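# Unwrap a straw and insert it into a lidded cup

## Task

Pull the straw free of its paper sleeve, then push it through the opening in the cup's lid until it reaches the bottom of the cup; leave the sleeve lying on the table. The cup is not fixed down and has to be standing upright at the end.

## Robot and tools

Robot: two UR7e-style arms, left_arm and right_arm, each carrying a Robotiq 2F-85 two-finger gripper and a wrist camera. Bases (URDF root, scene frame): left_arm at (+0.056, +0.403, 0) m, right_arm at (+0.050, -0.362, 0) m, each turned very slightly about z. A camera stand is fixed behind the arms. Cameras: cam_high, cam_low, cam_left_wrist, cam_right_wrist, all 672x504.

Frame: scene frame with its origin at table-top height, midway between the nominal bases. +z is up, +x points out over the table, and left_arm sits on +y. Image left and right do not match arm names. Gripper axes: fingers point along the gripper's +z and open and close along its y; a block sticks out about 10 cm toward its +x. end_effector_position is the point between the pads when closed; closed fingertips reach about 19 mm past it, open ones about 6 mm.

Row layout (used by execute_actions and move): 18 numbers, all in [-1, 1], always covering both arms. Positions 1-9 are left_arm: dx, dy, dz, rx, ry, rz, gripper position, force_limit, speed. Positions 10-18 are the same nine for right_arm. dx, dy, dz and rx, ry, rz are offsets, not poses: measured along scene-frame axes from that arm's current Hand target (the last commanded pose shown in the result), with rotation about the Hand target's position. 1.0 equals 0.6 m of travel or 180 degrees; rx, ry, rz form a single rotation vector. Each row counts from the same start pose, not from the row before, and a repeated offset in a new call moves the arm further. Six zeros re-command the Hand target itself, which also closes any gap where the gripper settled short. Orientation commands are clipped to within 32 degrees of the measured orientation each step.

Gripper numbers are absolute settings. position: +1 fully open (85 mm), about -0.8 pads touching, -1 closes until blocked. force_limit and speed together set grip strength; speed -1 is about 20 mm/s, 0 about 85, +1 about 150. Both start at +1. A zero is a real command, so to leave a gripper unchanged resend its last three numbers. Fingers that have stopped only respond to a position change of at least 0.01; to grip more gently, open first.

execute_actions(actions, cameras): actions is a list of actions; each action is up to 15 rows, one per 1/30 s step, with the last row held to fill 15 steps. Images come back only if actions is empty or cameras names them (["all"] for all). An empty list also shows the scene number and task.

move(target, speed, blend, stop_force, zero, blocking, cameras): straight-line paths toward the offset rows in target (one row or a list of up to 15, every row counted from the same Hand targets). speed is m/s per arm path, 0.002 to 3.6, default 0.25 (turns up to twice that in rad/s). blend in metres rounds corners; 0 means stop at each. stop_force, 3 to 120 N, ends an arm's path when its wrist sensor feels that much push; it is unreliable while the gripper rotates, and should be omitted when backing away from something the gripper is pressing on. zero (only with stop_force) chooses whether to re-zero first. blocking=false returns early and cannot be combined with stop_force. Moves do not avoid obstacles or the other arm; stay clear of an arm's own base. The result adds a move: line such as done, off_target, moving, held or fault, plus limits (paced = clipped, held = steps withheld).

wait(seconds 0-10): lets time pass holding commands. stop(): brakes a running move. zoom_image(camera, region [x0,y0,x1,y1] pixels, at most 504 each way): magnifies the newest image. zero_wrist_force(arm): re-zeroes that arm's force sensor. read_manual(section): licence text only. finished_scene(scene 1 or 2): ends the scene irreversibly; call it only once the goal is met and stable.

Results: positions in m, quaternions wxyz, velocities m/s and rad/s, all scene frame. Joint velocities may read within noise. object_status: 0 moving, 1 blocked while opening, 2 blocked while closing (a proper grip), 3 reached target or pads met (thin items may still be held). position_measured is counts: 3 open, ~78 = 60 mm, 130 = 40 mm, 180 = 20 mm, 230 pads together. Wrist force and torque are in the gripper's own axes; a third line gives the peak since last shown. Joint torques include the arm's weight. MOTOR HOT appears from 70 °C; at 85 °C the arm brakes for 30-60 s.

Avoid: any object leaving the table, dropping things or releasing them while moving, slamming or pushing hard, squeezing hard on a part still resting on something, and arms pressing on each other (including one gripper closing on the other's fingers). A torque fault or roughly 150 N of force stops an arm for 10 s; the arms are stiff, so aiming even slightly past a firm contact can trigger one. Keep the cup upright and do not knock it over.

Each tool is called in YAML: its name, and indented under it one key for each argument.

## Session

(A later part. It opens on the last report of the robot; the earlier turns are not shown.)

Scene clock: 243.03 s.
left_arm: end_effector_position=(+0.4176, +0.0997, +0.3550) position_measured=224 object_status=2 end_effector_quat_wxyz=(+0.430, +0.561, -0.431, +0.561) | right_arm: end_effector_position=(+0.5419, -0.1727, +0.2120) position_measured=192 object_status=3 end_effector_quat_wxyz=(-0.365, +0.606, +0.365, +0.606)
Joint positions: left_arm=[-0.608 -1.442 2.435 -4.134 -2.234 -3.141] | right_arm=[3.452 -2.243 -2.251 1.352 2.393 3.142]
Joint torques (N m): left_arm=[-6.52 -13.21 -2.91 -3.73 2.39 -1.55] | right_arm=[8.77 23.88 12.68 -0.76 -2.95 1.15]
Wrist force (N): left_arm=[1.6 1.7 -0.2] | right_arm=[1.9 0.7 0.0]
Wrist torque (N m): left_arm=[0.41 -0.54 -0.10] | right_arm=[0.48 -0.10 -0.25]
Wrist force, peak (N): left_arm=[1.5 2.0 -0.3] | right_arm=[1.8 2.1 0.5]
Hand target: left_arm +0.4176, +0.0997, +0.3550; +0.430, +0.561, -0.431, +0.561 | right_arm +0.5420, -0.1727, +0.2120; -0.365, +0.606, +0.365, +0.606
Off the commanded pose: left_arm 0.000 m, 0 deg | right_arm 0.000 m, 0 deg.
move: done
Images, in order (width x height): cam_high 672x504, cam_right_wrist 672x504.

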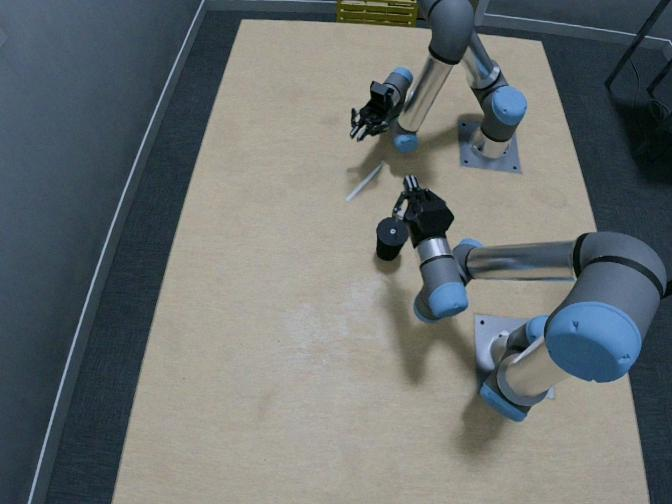

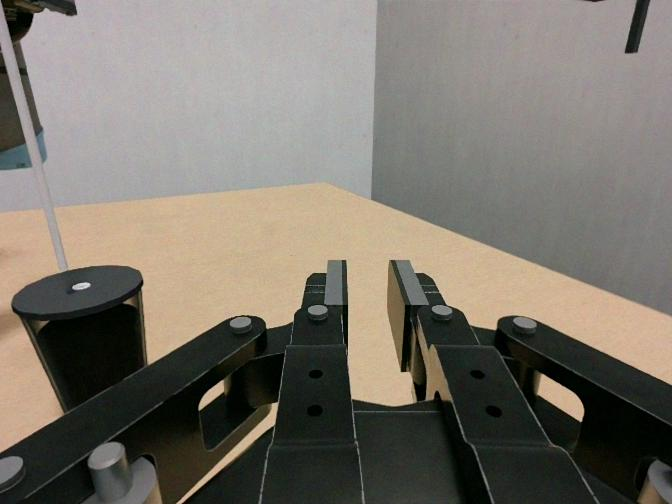

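zoom_image:
  camera: "cam_right_wrist"
  region: [0, 200, 150, 320]

zoom_image:
  camera: "cam_right_wrist"
  region: [0, 0, 150, 120]

Scaled by 3.360 from the camera's 672x504 image, which has a finer 960x720 frame.

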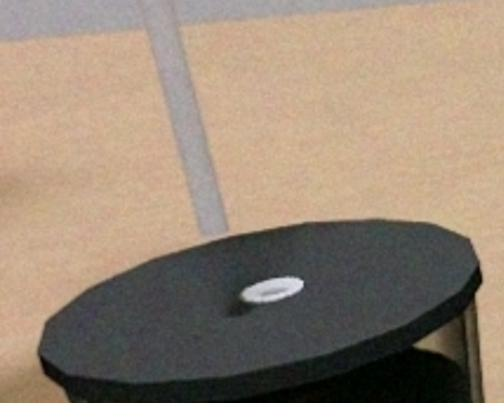

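Scaled by 3.360 from the camera's 672x504 image, which has a finer 960x720 frame.

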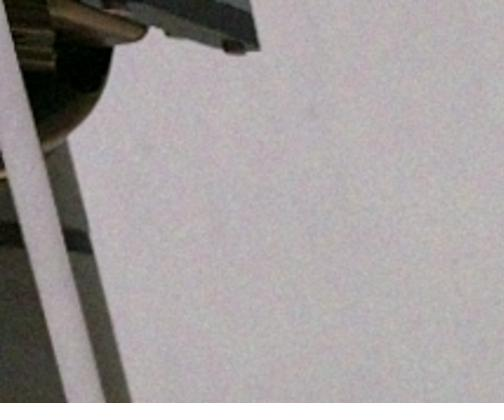

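move:
  target: [0.008,0.0413,0,0,0,0,-0.98,0.5,-1,0,0,0,0,0,0,-0.5,1,-1]
  speed: 0.15
  cameras: ["cam_high","cam_right_wrist"]

zoom_image:
  camera: "cam_right_wrist"
  region: [0, 200, 150, 320]

zoom_image:
  camera: "cam_high"
  region: [360, 170, 440, 270]

move:
  target: [0,0,0,0,0,0,-0.98,0.5,-1,-0.247,0.012,0,0,0,0,-0.5,1,-1]
  speed: 0.3
  cameras: ["cam_right_wrist"]

zoom_image:
  camera: "cam_right_wrist"
  region: [200, 160, 350, 280]

Scene clock: 267.07 s.
left_arm: end_effector_position=(+0.4224, +0.1244, +0.3550) position_measured=224 object_status=2 end_effector_quat_wxyz=(+0.430, +0.561, -0.431, +0.561) | right_arm: end_effector_position=(+0.5420, -0.1727, +0.2120) position_measured=192 object_status=3 end_effector_quat_wxyz=(-0.365, +0.606, +0.365, +0.606)
Joint positions: left_arm=[-0.522 -1.44 2.432 -4.133 -2.32 -3.141] | right_arm=[3.452 -2.243 -2.251 1.352 2.393 3.142]
Joint torques (N m): left_arm=[6.72 -13.4 -23.77 0.18 -2.37 1.59] | right_arm=[8.29 24.79 15.76 -0.67 -2.7 1.19]
Wrist force (N): left_arm=[1.3 1.6 0.1] | right_arm=[2.1 0.6 0.1]
Wrist torque (N m): left_arm=[0.39 -0.50 -0.08] | right_arm=[0.46 -0.14 -0.25]
Wrist force, peak (N): left_arm=[1.8 2.1 0.1] | right_arm=[2.3 0.6 0.0]
Hand target: left_arm +0.4224, +0.1245, +0.3550; +0.430, +0.561, -0.431, +0.561 | right_arm +0.5420, -0.1727, +0.2120; -0.365, +0.606, +0.365, +0.606
Off the commanded pose: left_arm 0.000 m, 0 deg | right_arm 0.000 m, 0 deg.
move: done
Images, in order (width x height): cam_high 672x504, cam_right_wrist 672x504.

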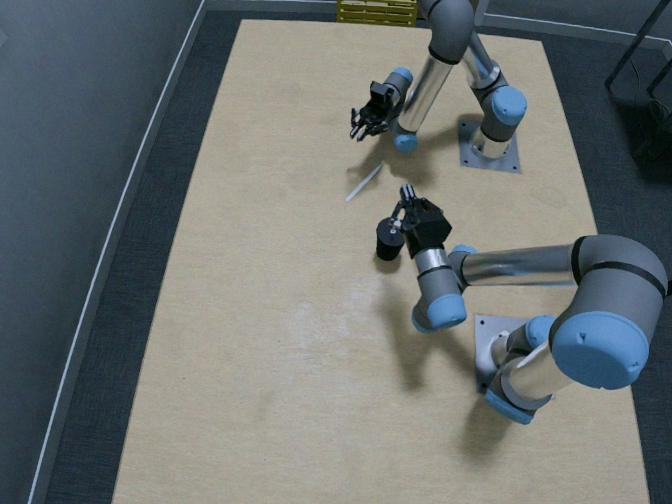

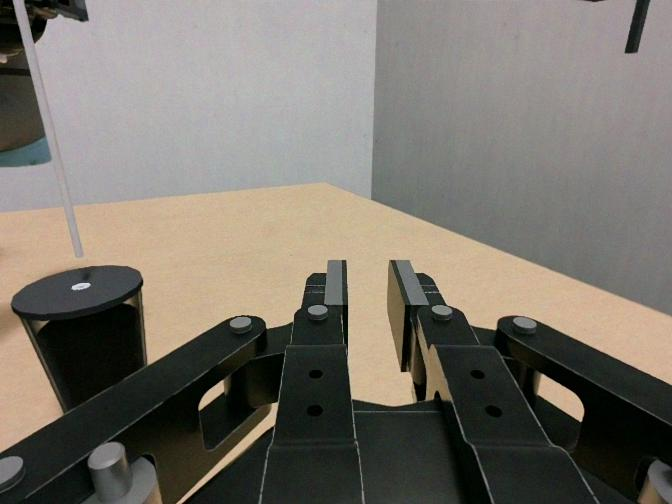

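Scaled by 3.360 from the camera's 672x504 image, which has a finer 960x720 frame.

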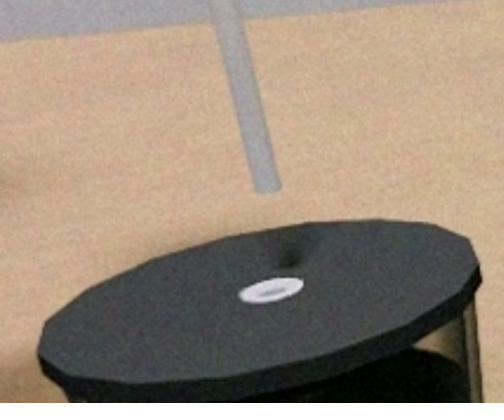

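Scaled by 5.040 from the camera's 672x504 image, which has a finer 960x720 frame.

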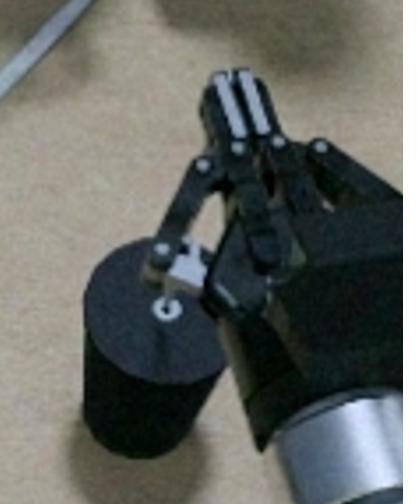

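Scene clock: 268.50 s.
left_arm: end_effector_position=(+0.4224, +0.1245, +0.3550) position_measured=224 object_status=2 end_effector_quat_wxyz=(+0.430, +0.561, -0.431, +0.561) | right_arm: end_effector_position=(+0.3938, -0.1655, +0.2120) position_measured=192 object_status=3 end_effector_quat_wxyz=(-0.365, +0.606, +0.365, +0.606)
Joint positions: left_arm=[-0.522 -1.44 2.432 -4.133 -2.32 -3.141] | right_arm=[3.683 -2.239 -2.68 1.777 2.162 3.142]
Joint torques (N m): left_arm=[7.15 -13.82 -23.93 0.14 -2.1 1.22] | right_arm=[8.71 15.12 -13.65 5.07 -3.38 0.76]
Wrist force (N): left_arm=[1.3 1.6 -0.1] | right_arm=[2.0 0.5 0.2]
Wrist torque (N m): left_arm=[0.38 -0.49 -0.08] | right_arm=[0.45 -0.13 -0.25]
Wrist force, peak (N): left_arm=[1.8 1.7 0.0] | right_arm=[1.8 2.2 0.5]
Hand target: left_arm +0.4224, +0.1245, +0.3550; +0.430, +0.561, -0.431, +0.561 | right_arm +0.3938, -0.1655, +0.2120; -0.365, +0.606, +0.365, +0.606
Off the commanded pose: left_arm 0.000 m, 0 deg | right_arm 0.000 m, 0 deg.
move: done
Images, in order (width x height): cam_right_wrist 672x504.

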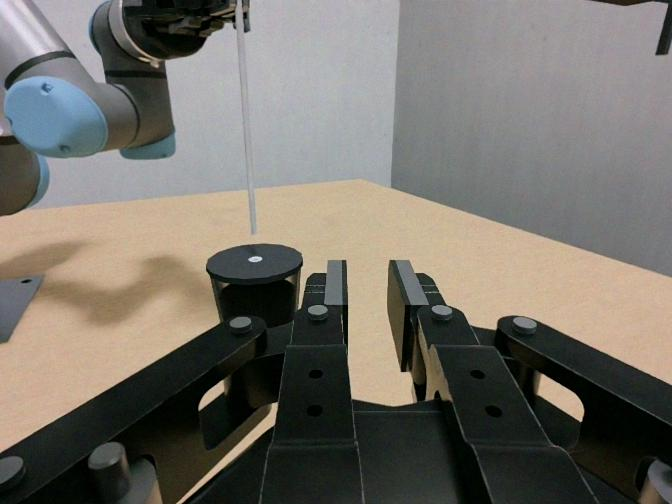

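Scaled by 3.360 from the camera's 672x504 image, which has a finer 960x720 frame.

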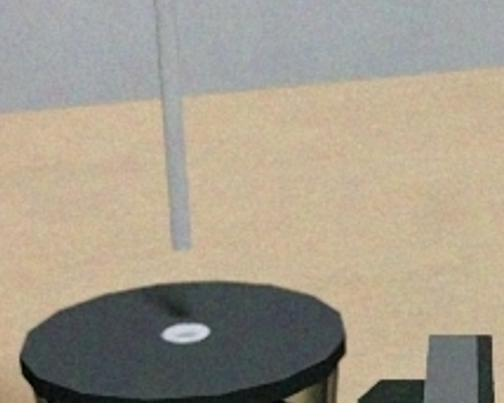

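move:
  target: [-0.0047,-0.0185,-0.017,0,0,0,-0.98,0.5,-1,0,0,0,0,0,0,-0.5,1,-1]
  speed: 0.1
  cameras: ["cam_high","cam_right_wrist"]

zoom_image:
  camera: "cam_right_wrist"
  region: [200, 160, 350, 280]

zoom_image:
  camera: "cam_high"
  region: [360, 200, 420, 270]

move:
  target: [0,0,0,0,0,0,-0.98,0.5,-1,0.247,-0.012,0,0,0,0,-0.5,1,-1]
  speed: 0.3
  cameras: ["cam_right_wrist"]

zoom_image:
  camera: "cam_right_wrist"
  region: [0, 200, 150, 320]

Scene clock: 287.00 s.
left_arm: end_effector_position=(+0.4196, +0.1134, +0.3449) position_measured=224 object_status=2 end_effector_quat_wxyz=(+0.430, +0.561, -0.431, +0.561) | right_arm: end_effector_position=(+0.3938, -0.1655, +0.2120) position_measured=192 object_status=3 end_effector_quat_wxyz=(-0.365, +0.606, +0.365, +0.606)
Joint positions: left_arm=[-0.562 -1.411 2.444 -4.174 -2.28 -3.141] | right_arm=[3.683 -2.239 -2.68 1.778 2.162 3.142]
Joint torques (N m): left_arm=[-6.32 -11.22 -0.47 -3.81 2.52 -1.33] | right_arm=[8.73 15.91 -12 5.32 -2.96 1.01]
Wrist force (N): left_arm=[1.3 1.7 0.0] | right_arm=[2.1 0.9 0.0]
Wrist torque (N m): left_arm=[0.39 -0.46 -0.09] | right_arm=[0.52 -0.15 -0.25]
Wrist force, peak (N): left_arm=[1.5 2.2 -0.2] | right_arm=[2.4 0.9 0.1]
Hand target: left_arm +0.4196, +0.1134, +0.3448; +0.430, +0.561, -0.431, +0.561 | right_arm +0.3938, -0.1655, +0.2120; -0.365, +0.606, +0.365, +0.606
Off the commanded pose: left_arm 0.000 m, 0 deg | right_arm 0.000 m, 0 deg.
move: done
Images, in order (width x height): cam_high 672x504, cam_right_wrist 672x504.

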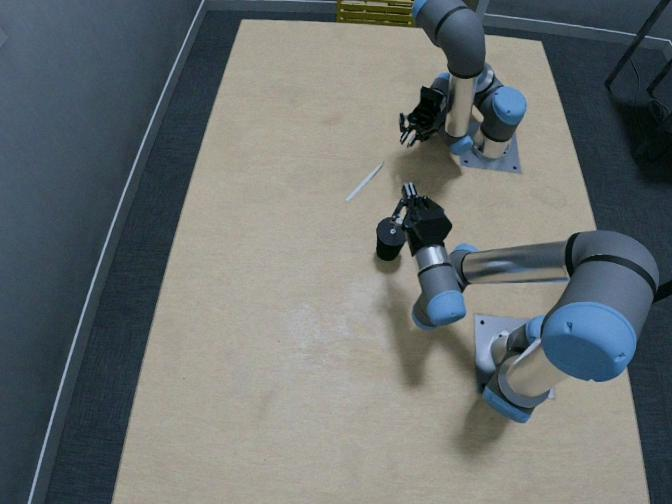

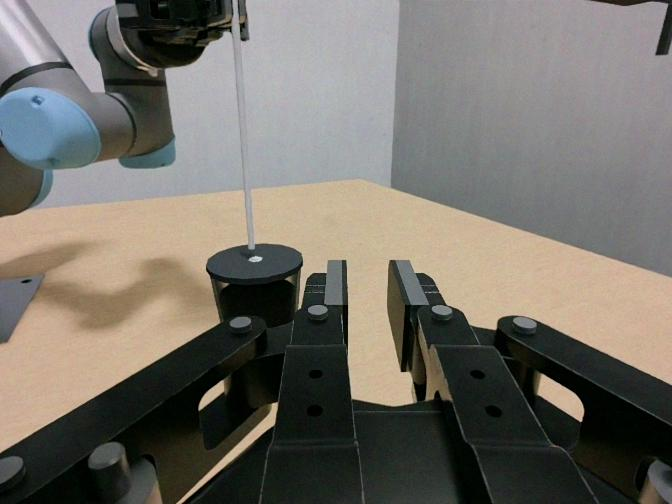

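Scaled by 3.360 from the camera's 672x504 image, which has a finer 960x720 frame.

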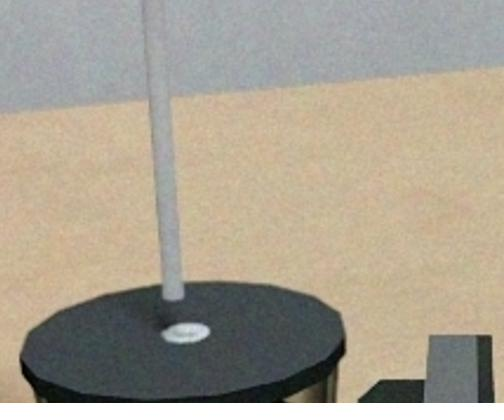

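Scaled by 7.200 from the camera's 672x504 image, which has a finer 960x720 frame.

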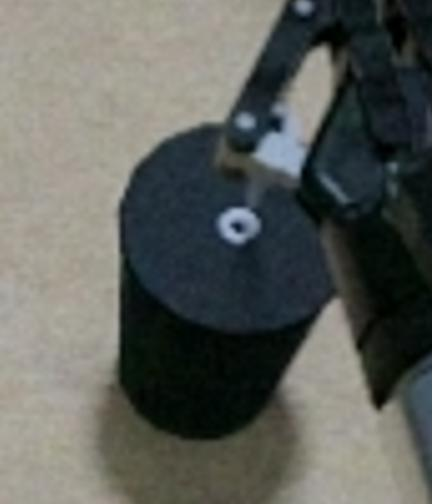

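Scene clock: 288.30 s.
left_arm: end_effector_position=(+0.4196, +0.1134, +0.3448) position_measured=224 object_status=2 end_effector_quat_wxyz=(+0.430, +0.561, -0.431, +0.561) | right_arm: end_effector_position=(+0.5419, -0.1727, +0.2120) position_measured=192 object_status=3 end_effector_quat_wxyz=(-0.365, +0.606, +0.365, +0.606)
Joint positions: left_arm=[-0.562 -1.411 2.444 -4.174 -2.28 -3.141] | right_arm=[3.452 -2.243 -2.251 1.352 2.393 3.142]
Joint torques (N m): left_arm=[-6.47 -13.56 -1.91 -3.71 2.26 -1.6] | right_arm=[-7.05 23.34 16.25 -0.65 3.22 -0.85]
Wrist force (N): left_arm=[1.2 1.7 0.0] | right_arm=[1.9 0.8 0.0]
Wrist torque (N m): left_arm=[0.39 -0.44 -0.09] | right_arm=[0.49 -0.10 -0.25]
Wrist force, peak (N): left_arm=[1.6 1.8 0.0] | right_arm=[2.3 2.0 0.8]
Hand target: left_arm +0.4196, +0.1134, +0.3448; +0.430, +0.561, -0.431, +0.561 | right_arm +0.5420, -0.1727, +0.2120; -0.365, +0.606, +0.365, +0.606
Off the commanded pose: left_arm 0.000 m, 0 deg | right_arm 0.000 m, 0 deg.
move: done
Images, in order (width x height): cam_right_wrist 672x504.

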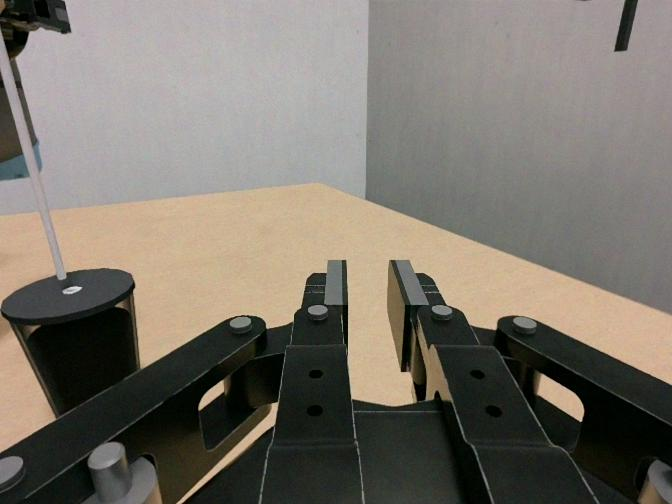

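Scaled by 3.360 from the camera's 672x504 image, which has a finer 960x720 frame.

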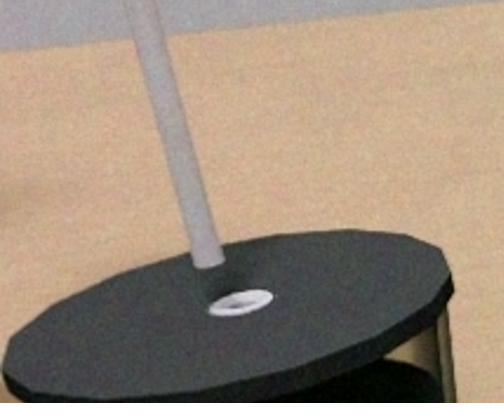

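move:
  target: [0.0067,0.0088,0,0,0,0,-0.98,0.5,-1,0,0,0,0,0,0,-0.5,1,-1]
  speed: 0.05
  cameras: ["cam_high","cam_right_wrist"]

zoom_image:
  camera: "cam_right_wrist"
  region: [0, 220, 120, 310]

move:
  target: [0,0,0,0,0,0,-0.98,0.5,-1,-0.247,0.012,0,0,0,0,-0.5,1,-1]
  speed: 0.3
  cameras: ["cam_right_wrist"]

zoom_image:
  camera: "cam_right_wrist"
  region: [200, 190, 320, 280]

Scene clock: 318.73 s.
left_arm: end_effector_position=(+0.4235, +0.1186, +0.3448) position_measured=224 object_status=2 end_effector_quat_wxyz=(+0.430, +0.561, -0.431, +0.561) | right_arm: end_effector_position=(+0.5420, -0.1727, +0.2120) position_measured=192 object_status=3 end_effector_quat_wxyz=(-0.365, +0.606, +0.365, +0.606)
Joint positions: left_arm=[-0.538 -1.404 2.435 -4.172 -2.304 -3.141] | right_arm=[3.452 -2.243 -2.251 1.352 2.393 3.142]
Joint torques (N m): left_arm=[7.67 -14.55 -21.32 -0.05 -2.29 -0.2] | right_arm=[-5.73 24.44 14.6 -0.33 3.05 -0.84]
Wrist force (N): left_arm=[1.4 1.4 0.1] | right_arm=[1.9 0.7 0.0]
Wrist torque (N m): left_arm=[0.34 -0.46 -0.09] | right_arm=[0.48 -0.10 -0.25]
Wrist force, peak (N): left_arm=[1.6 1.9 -0.1] | right_arm=[2.2 0.6 -0.1]
Hand target: left_arm +0.4236, +0.1187, +0.3448; +0.430, +0.561, -0.431, +0.561 | right_arm +0.5420, -0.1727, +0.2120; -0.365, +0.606, +0.365, +0.606
Off the commanded pose: left_arm 0.000 m, 0 deg | right_arm 0.000 m, 0 deg.
move: done
Images, in order (width x height): cam_high 672x504, cam_right_wrist 672x504.

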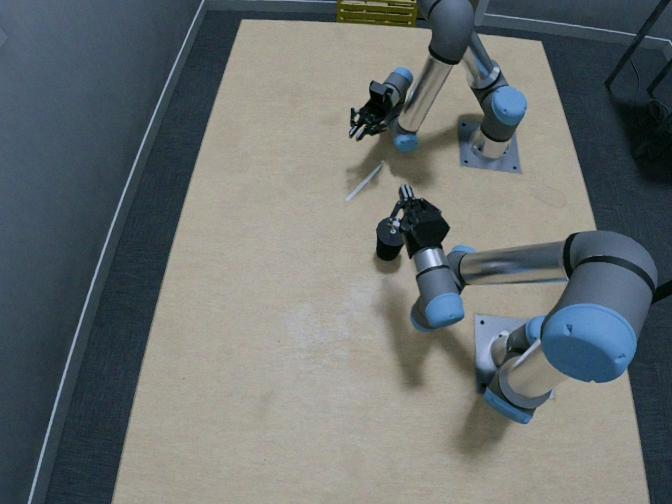

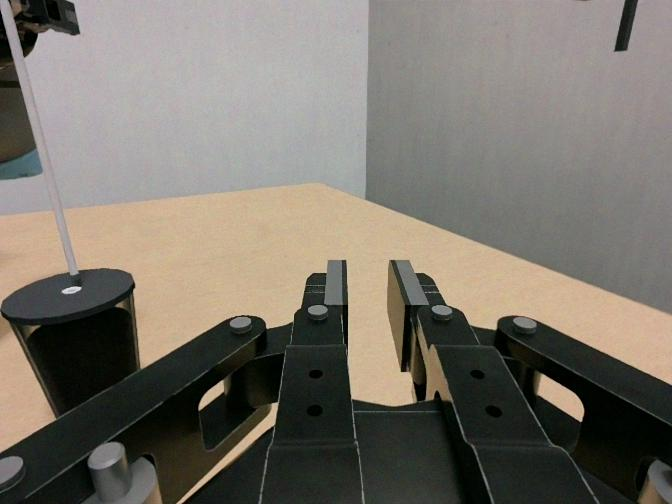

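Scaled by 4.200 from the camera's 672x504 image, which has a finer 960x720 frame.

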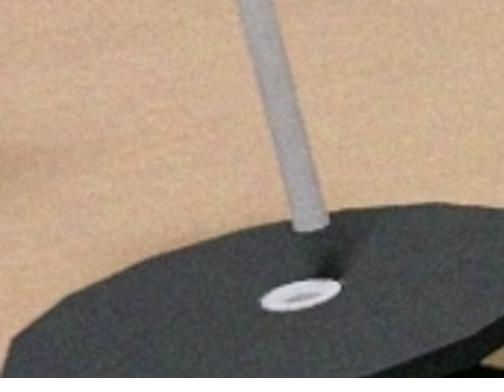

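Scene clock: 320.17 s.
left_arm: end_effector_position=(+0.4236, +0.1187, +0.3448) position_measured=224 object_status=2 end_effector_quat_wxyz=(+0.430, +0.561, -0.431, +0.561) | right_arm: end_effector_position=(+0.3938, -0.1655, +0.2120) position_measured=192 object_status=3 end_effector_quat_wxyz=(-0.365, +0.606, +0.365, +0.606)
Joint positions: left_arm=[-0.538 -1.404 2.435 -4.171 -2.305 -3.141] | right_arm=[3.683 -2.239 -2.68 1.777 2.162 3.142]
Joint torques (N m): left_arm=[4.57 -12.88 -22.76 0.16 -2.21 1.19] | right_arm=[8.12 16.38 -13.34 5.15 -2.73 0.72]
Wrist force (N): left_arm=[1.4 1.7 0.2] | right_arm=[1.9 0.5 -0.1]
Wrist torque (N m): left_arm=[0.39 -0.46 -0.09] | right_arm=[0.45 -0.11 -0.25]
Wrist force, peak (N): left_arm=[1.6 1.8 0.3] | right_arm=[2.0 2.3 0.7]
Hand target: left_arm +0.4236, +0.1187, +0.3448; +0.430, +0.561, -0.431, +0.561 | right_arm +0.3938, -0.1655, +0.2120; -0.365, +0.606, +0.365, +0.606
Off the commanded pose: left_arm 0.000 m, 0 deg | right_arm 0.000 m, 0 deg.
move: done
Images, in order (width x height): cam_right_wrist 672x504.

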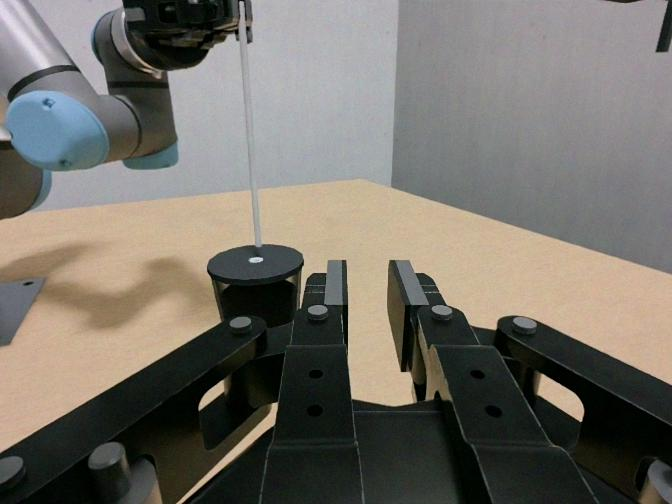

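Scaled by 4.200 from the camera's 672x504 image, which has a finer 960x720 frame.

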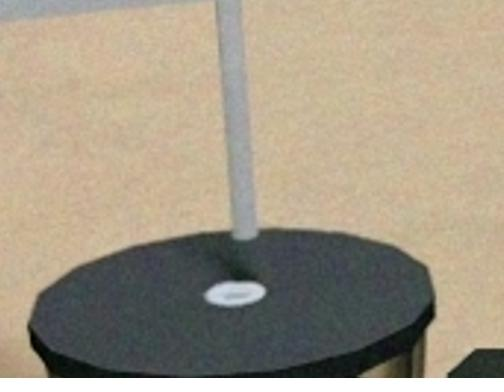

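move:
  target:
    - [-0.0232,-0.0223,0,0,0,0,-0.98,0.5,-1,0,0,0,0,0,0,-0.5,1,-1]
    - [-0.0065,-0.0057,0,0,0,0,-0.98,0.5,-1,0,0,0,0,0,0,-0.5,1,-1]
  speed: 0.05
  cameras: ["cam_right_wrist"]

zoom_image:
  camera: "cam_right_wrist"
  region: [200, 190, 320, 280]

move:
  target: [0,0,0,0,0,0,-0.98,0.5,-1,0.247,-0.012,0,0,0,0,-0.5,1,-1]
  speed: 0.3
  cameras: ["cam_right_wrist"]

zoom_image:
  camera: "cam_right_wrist"
  region: [0, 220, 120, 310]

Scene clock: 336.97 s.
left_arm: end_effector_position=(+0.4196, +0.1152, +0.3448) position_measured=224 object_status=2 end_effector_quat_wxyz=(+0.430, +0.561, -0.431, +0.561) | right_arm: end_effector_position=(+0.3938, -0.1655, +0.2120) position_measured=192 object_status=3 end_effector_quat_wxyz=(-0.365, +0.606, +0.365, +0.606)
Joint positions: left_arm=[-0.557 -1.412 2.445 -4.174 -2.286 -3.141] | right_arm=[3.683 -2.239 -2.68 1.778 2.162 3.142]
Joint torques (N m): left_arm=[5.85 -12.99 -23.63 0.29 -2.81 0.8] | right_arm=[9.26 16.21 -12.69 5.17 -2.66 0.54]
Wrist force (N): left_arm=[1.7 1.6 0.0] | right_arm=[2.1 0.5 -0.2]
Wrist torque (N m): left_arm=[0.37 -0.51 -0.09] | right_arm=[0.45 -0.14 -0.25]
Wrist force, peak (N): left_arm=[1.4 2.7 0.0] | right_arm=[2.3 0.7 0.1]
Hand target: left_arm +0.4197, +0.1152, +0.3448; +0.430, +0.561, -0.431, +0.561 | right_arm +0.3938, -0.1655, +0.2120; -0.365, +0.606, +0.365, +0.606
Off the commanded pose: left_arm 0.000 m, 0 deg | right_arm 0.000 m, 0 deg.
move: done
Images, in order (width x height): cam_right_wrist 672x504.

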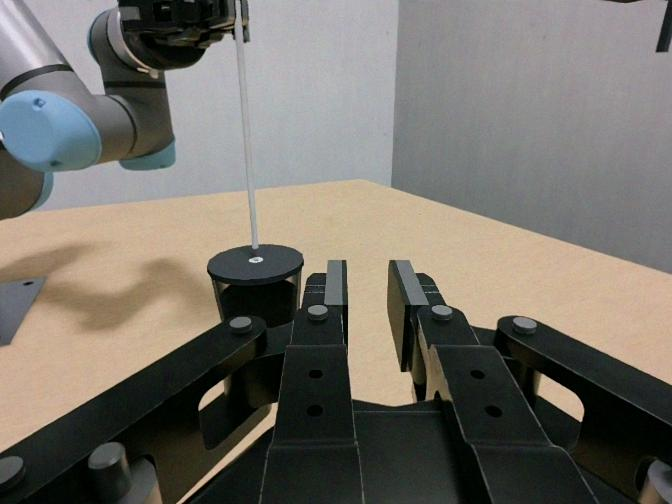

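Scaled by 4.200 from the camera's 672x504 image, which has a finer 960x720 frame.

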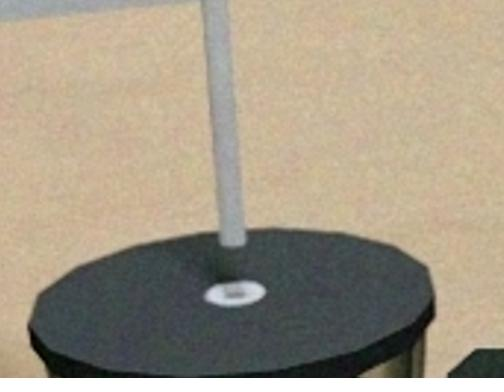

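Scene clock: 338.27 s.
left_arm: end_effector_position=(+0.4197, +0.1152, +0.3448) position_measured=224 object_status=2 end_effector_quat_wxyz=(+0.430, +0.561, -0.431, +0.561) | right_arm: end_effector_position=(+0.5419, -0.1727, +0.2120) position_measured=192 object_status=3 end_effector_quat_wxyz=(-0.365, +0.606, +0.365, +0.606)
Joint positions: left_arm=[-0.556 -1.411 2.445 -4.174 -2.286 -3.141] | right_arm=[3.452 -2.243 -2.251 1.352 2.393 3.142]
Joint torques (N m): left_arm=[5.63 -12.51 -22.22 -0.09 -2.44 1.44] | right_arm=[-6.71 24.79 17.26 -0.59 2.98 -0.78]
Wrist force (N): left_arm=[1.5 1.5 -0.2] | right_arm=[1.9 0.6 -0.3]
Wrist torque (N m): left_arm=[0.36 -0.49 -0.09] | right_arm=[0.46 -0.11 -0.25]
Wrist force, peak (N): left_arm=[1.6 1.8 -0.1] | right_arm=[1.9 2.2 0.9]
Hand target: left_arm +0.4197, +0.1152, +0.3448; +0.430, +0.561, -0.431, +0.561 | right_arm +0.5420, -0.1727, +0.2120; -0.365, +0.606, +0.365, +0.606
Off the commanded pose: left_arm 0.000 m, 0 deg | right_arm 0.000 m, 0 deg.
move: done
Images, in order (width x height): cam_right_wrist 672x504.

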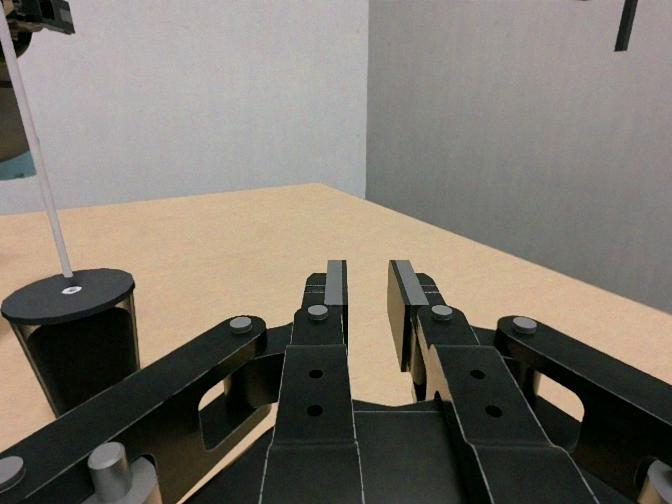

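Scaled by 4.200 from the camera's 672x504 image, which has a finer 960x720 frame.

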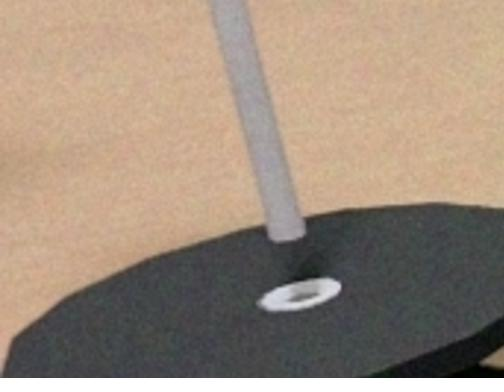

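move:
  target: [0,0,-0.06,0,0,0,-0.98,0.5,-1,0,0,0,0,0,0,-0.5,1,-1]
  speed: 0.02
  stop_force: 3
  cameras: ["cam_right_wrist"]

zoom_image:
  camera: "cam_right_wrist"
  region: [0, 220, 120, 310]

Scene clock: 344.73 s.
left_arm: end_effector_position=(+0.4197, +0.1152, +0.3088) position_measured=224 object_status=2 end_effector_quat_wxyz=(+0.430, +0.561, -0.431, +0.561) | right_arm: end_effector_position=(+0.5420, -0.1727, +0.2120) position_measured=192 object_status=3 end_effector_quat_wxyz=(-0.365, +0.606, +0.365, +0.606)
Joint positions: left_arm=[-0.556 -1.292 2.467 -4.316 -2.286 -3.141] | right_arm=[3.452 -2.243 -2.251 1.352 2.393 3.142]
Joint torques (N m): left_arm=[3.15 -16.19 -0.23 -3.63 -1.03 -1.61] | right_arm=[-7.19 25.45 16.27 -0.79 2.98 -0.78]
Wrist force (N): left_arm=[2.0 2.1 -0.2] | right_arm=[2.2 0.6 -0.1]
Wrist torque (N m): left_arm=[0.40 -0.53 -0.17] | right_arm=[0.47 -0.15 -0.25]
Wrist force, peak (N): left_arm=[2.1 2.3 -0.1] | right_arm=[2.2 0.7 0.1]
Hand target: left_arm +0.4197, +0.1152, +0.3088; +0.430, +0.561, -0.431, +0.561 | right_arm +0.5420, -0.1727, +0.2120; -0.365, +0.606, +0.365, +0.606
Off the commanded pose: left_arm 0.000 m, 0 deg | right_arm 0.000 m, 0 deg.
move: done
Images, in order (width x height): cam_right_wrist 672x504.

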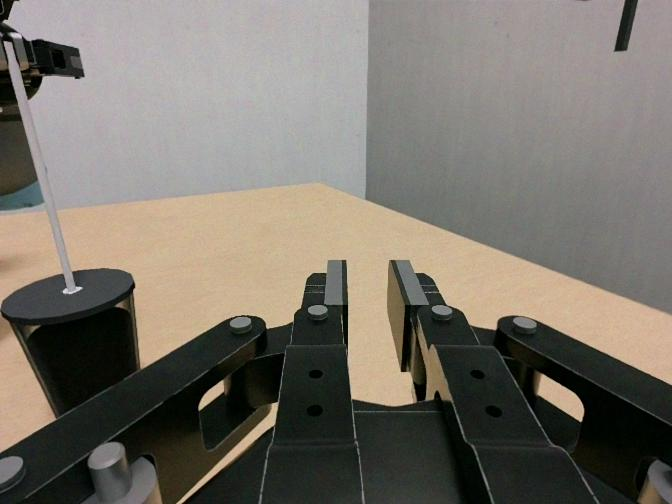

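Scaled by 4.200 from the camera's 672x504 image, which has a finer 960x720 frame.

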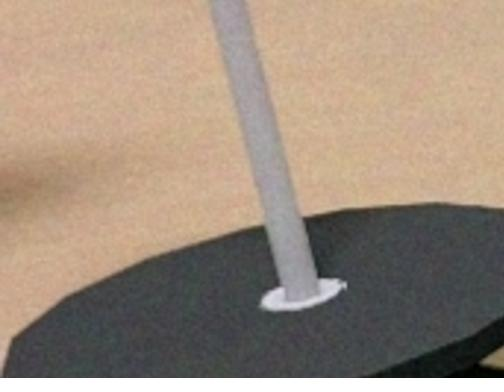

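move:
  target:
    - [0,0,-0.155,0,0,0,-0.98,0.5,-1,0,0,0,0,0,0,-0.5,1,-1]
    - [0,0,-0.23,0,0,0,-0.98,0.5,-1,0,0,0,0,0,0,-0.5,1,-1]
  speed: [0.06,0.025]
  stop_force: 4
  cameras: ["cam_right_wrist","cam_high"]

zoom_image:
  camera: "cam_right_wrist"
  region: [0, 200, 180, 420]

Scene clock: 355.80 s.
left_arm: end_effector_position=(+0.4196, +0.1153, +0.2080) position_measured=224 object_status=2 end_effector_quat_wxyz=(+0.430, +0.561, -0.431, +0.561) | right_arm: end_effector_position=(+0.5420, -0.1727, +0.2120) position_measured=192 object_status=3 end_effector_quat_wxyz=(-0.365, +0.606, +0.365, +0.606)
Joint positions: left_arm=[-0.556 -0.92 2.463 -4.684 -2.286 -3.141] | right_arm=[3.452 -2.243 -2.251 1.352 2.393 3.142]
Joint torques (N m): left_arm=[3.61 -42.43 9.73 -0.1 -1.81 0.87] | right_arm=[-6.6 27.26 15.73 -0.61 2.88 -0.79]
Wrist force (N): left_arm=[2.4 1.8 0.0] | right_arm=[1.9 0.7 0.0]
Wrist torque (N m): left_arm=[0.43 -0.61 -0.10] | right_arm=[0.48 -0.12 -0.25]
Wrist force, peak (N): left_arm=[12.7 1.9 0.0] | right_arm=[2.2 0.9 0.1]
Hand target: left_arm +0.4196, +0.1153, +0.2080; +0.430, +0.561, -0.431, +0.561 (not the last commanded pose) | right_arm +0.5420, -0.1727, +0.2120; -0.365, +0.606, +0.365, +0.606
Off the commanded pose: left_arm 0.037 m, 0 deg | right_arm 0.000 m, 0 deg.
move: contact (left_arm); path passed 1 of 2 targets
Images, in order (width x height): cam_high 672x504, cam_right_wrist 672x504.

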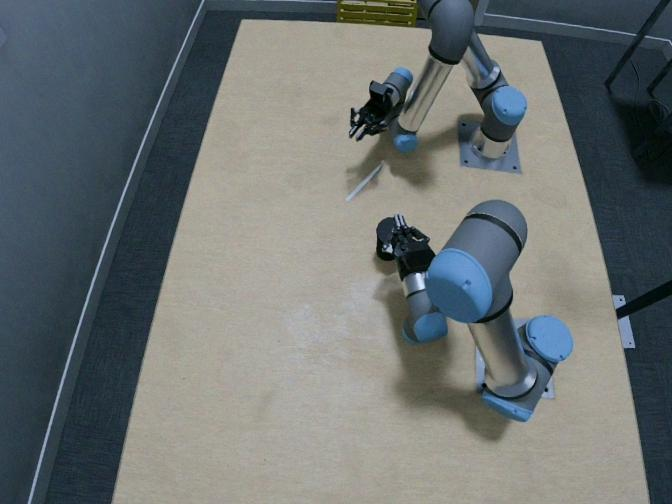

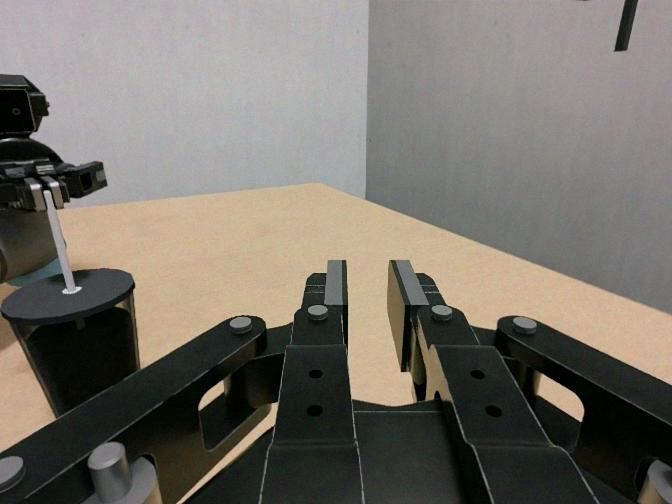

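Scaled by 2.291 from the camera's 672x504 image, which has a finer 960x720 frame.

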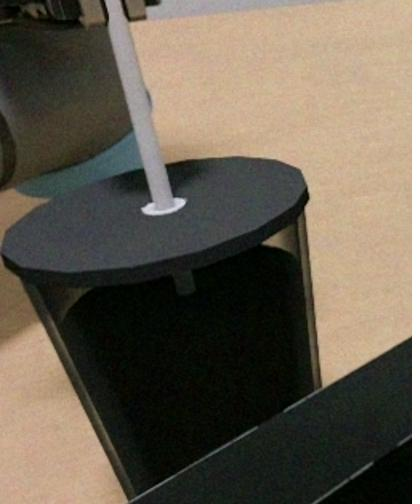

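move:
  target:
    - [0,0,0,0,0,0,-0.3,0.5,-1,0,0,0,0,0,0,-0.5,1,-1]
    - [-0.027,0.101,0,0,0,0,-0.3,0.5,-1,0,0,0,0,0,0,-0.5,1,-1]
  speed: [0.05,0.08]
  cameras: ["cam_right_wrist","cam_high"]

zoom_image:
  camera: "cam_right_wrist"
  region: [0, 120, 180, 420]

Scene clock: 363.30 s.
left_arm: end_effector_position=(+0.4035, +0.1758, +0.2080) position_measured=167 object_status=3 end_effector_quat_wxyz=(+0.430, +0.561, -0.431, +0.561) | right_arm: end_effector_position=(+0.5420, -0.1727, +0.2120) position_measured=192 object_status=3 end_effector_quat_wxyz=(-0.365, +0.606, +0.365, +0.606)
Joint positions: left_arm=[-0.381 -0.92 2.515 -4.735 -2.461 -3.14] | right_arm=[3.452 -2.243 -2.251 1.352 2.393 3.142]
Joint torques (N m): left_arm=[7.13 -22.58 10.25 -3.24 -2.73 -1.41] | right_arm=[-6.02 28.93 15.36 -0.42 2.96 -0.87]
Wrist force (N): left_arm=[1.8 2.1 -0.4] | right_arm=[1.8 0.6 0.2]
Wrist torque (N m): left_arm=[0.53 -0.61 -0.07] | right_arm=[0.46 -0.09 -0.26]
Wrist force, peak (N): left_arm=[2.1 2.1 -1.1] | right_arm=[2.2 0.7 0.0]
Hand target: left_arm +0.4034, +0.1759, +0.2080; +0.430, +0.561, -0.431, +0.561 | right_arm +0.5420, -0.1727, +0.2120; -0.365, +0.606, +0.365, +0.606
Off the commanded pose: left_arm 0.000 m, 0 deg | right_arm 0.000 m, 0 deg.
move: done
Images, in order (width x height): cam_high 672x504, cam_right_wrist 672x504.

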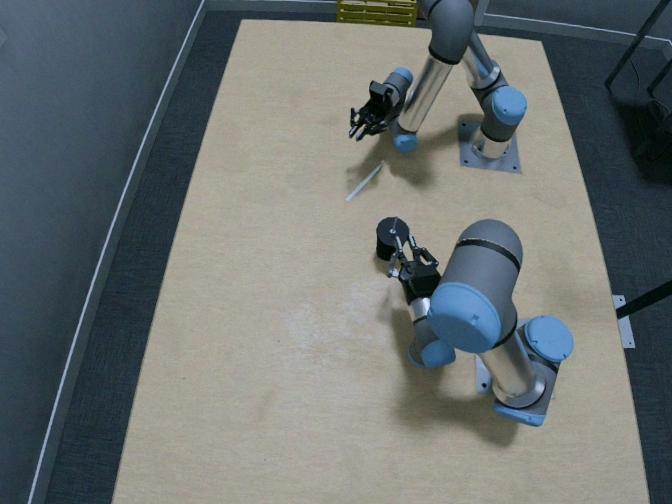

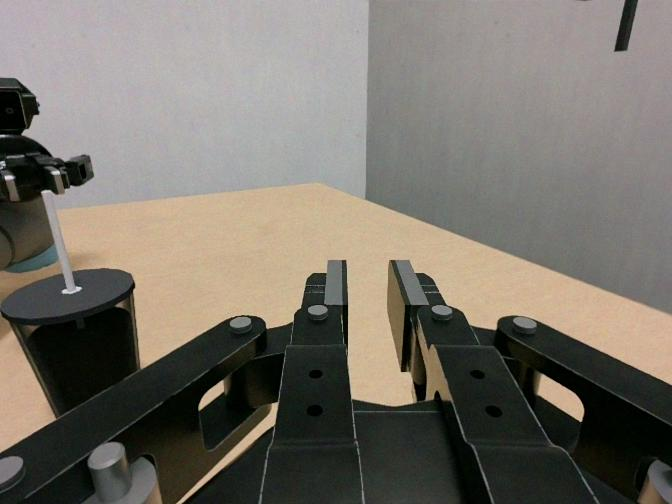

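Scaled by 1.680 from the camera's 672x504 image, which has a finer 960x720 frame.

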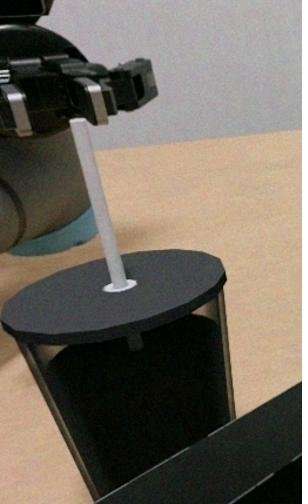

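finished_scene:
  scene: 2

The scene is finished: the task was done.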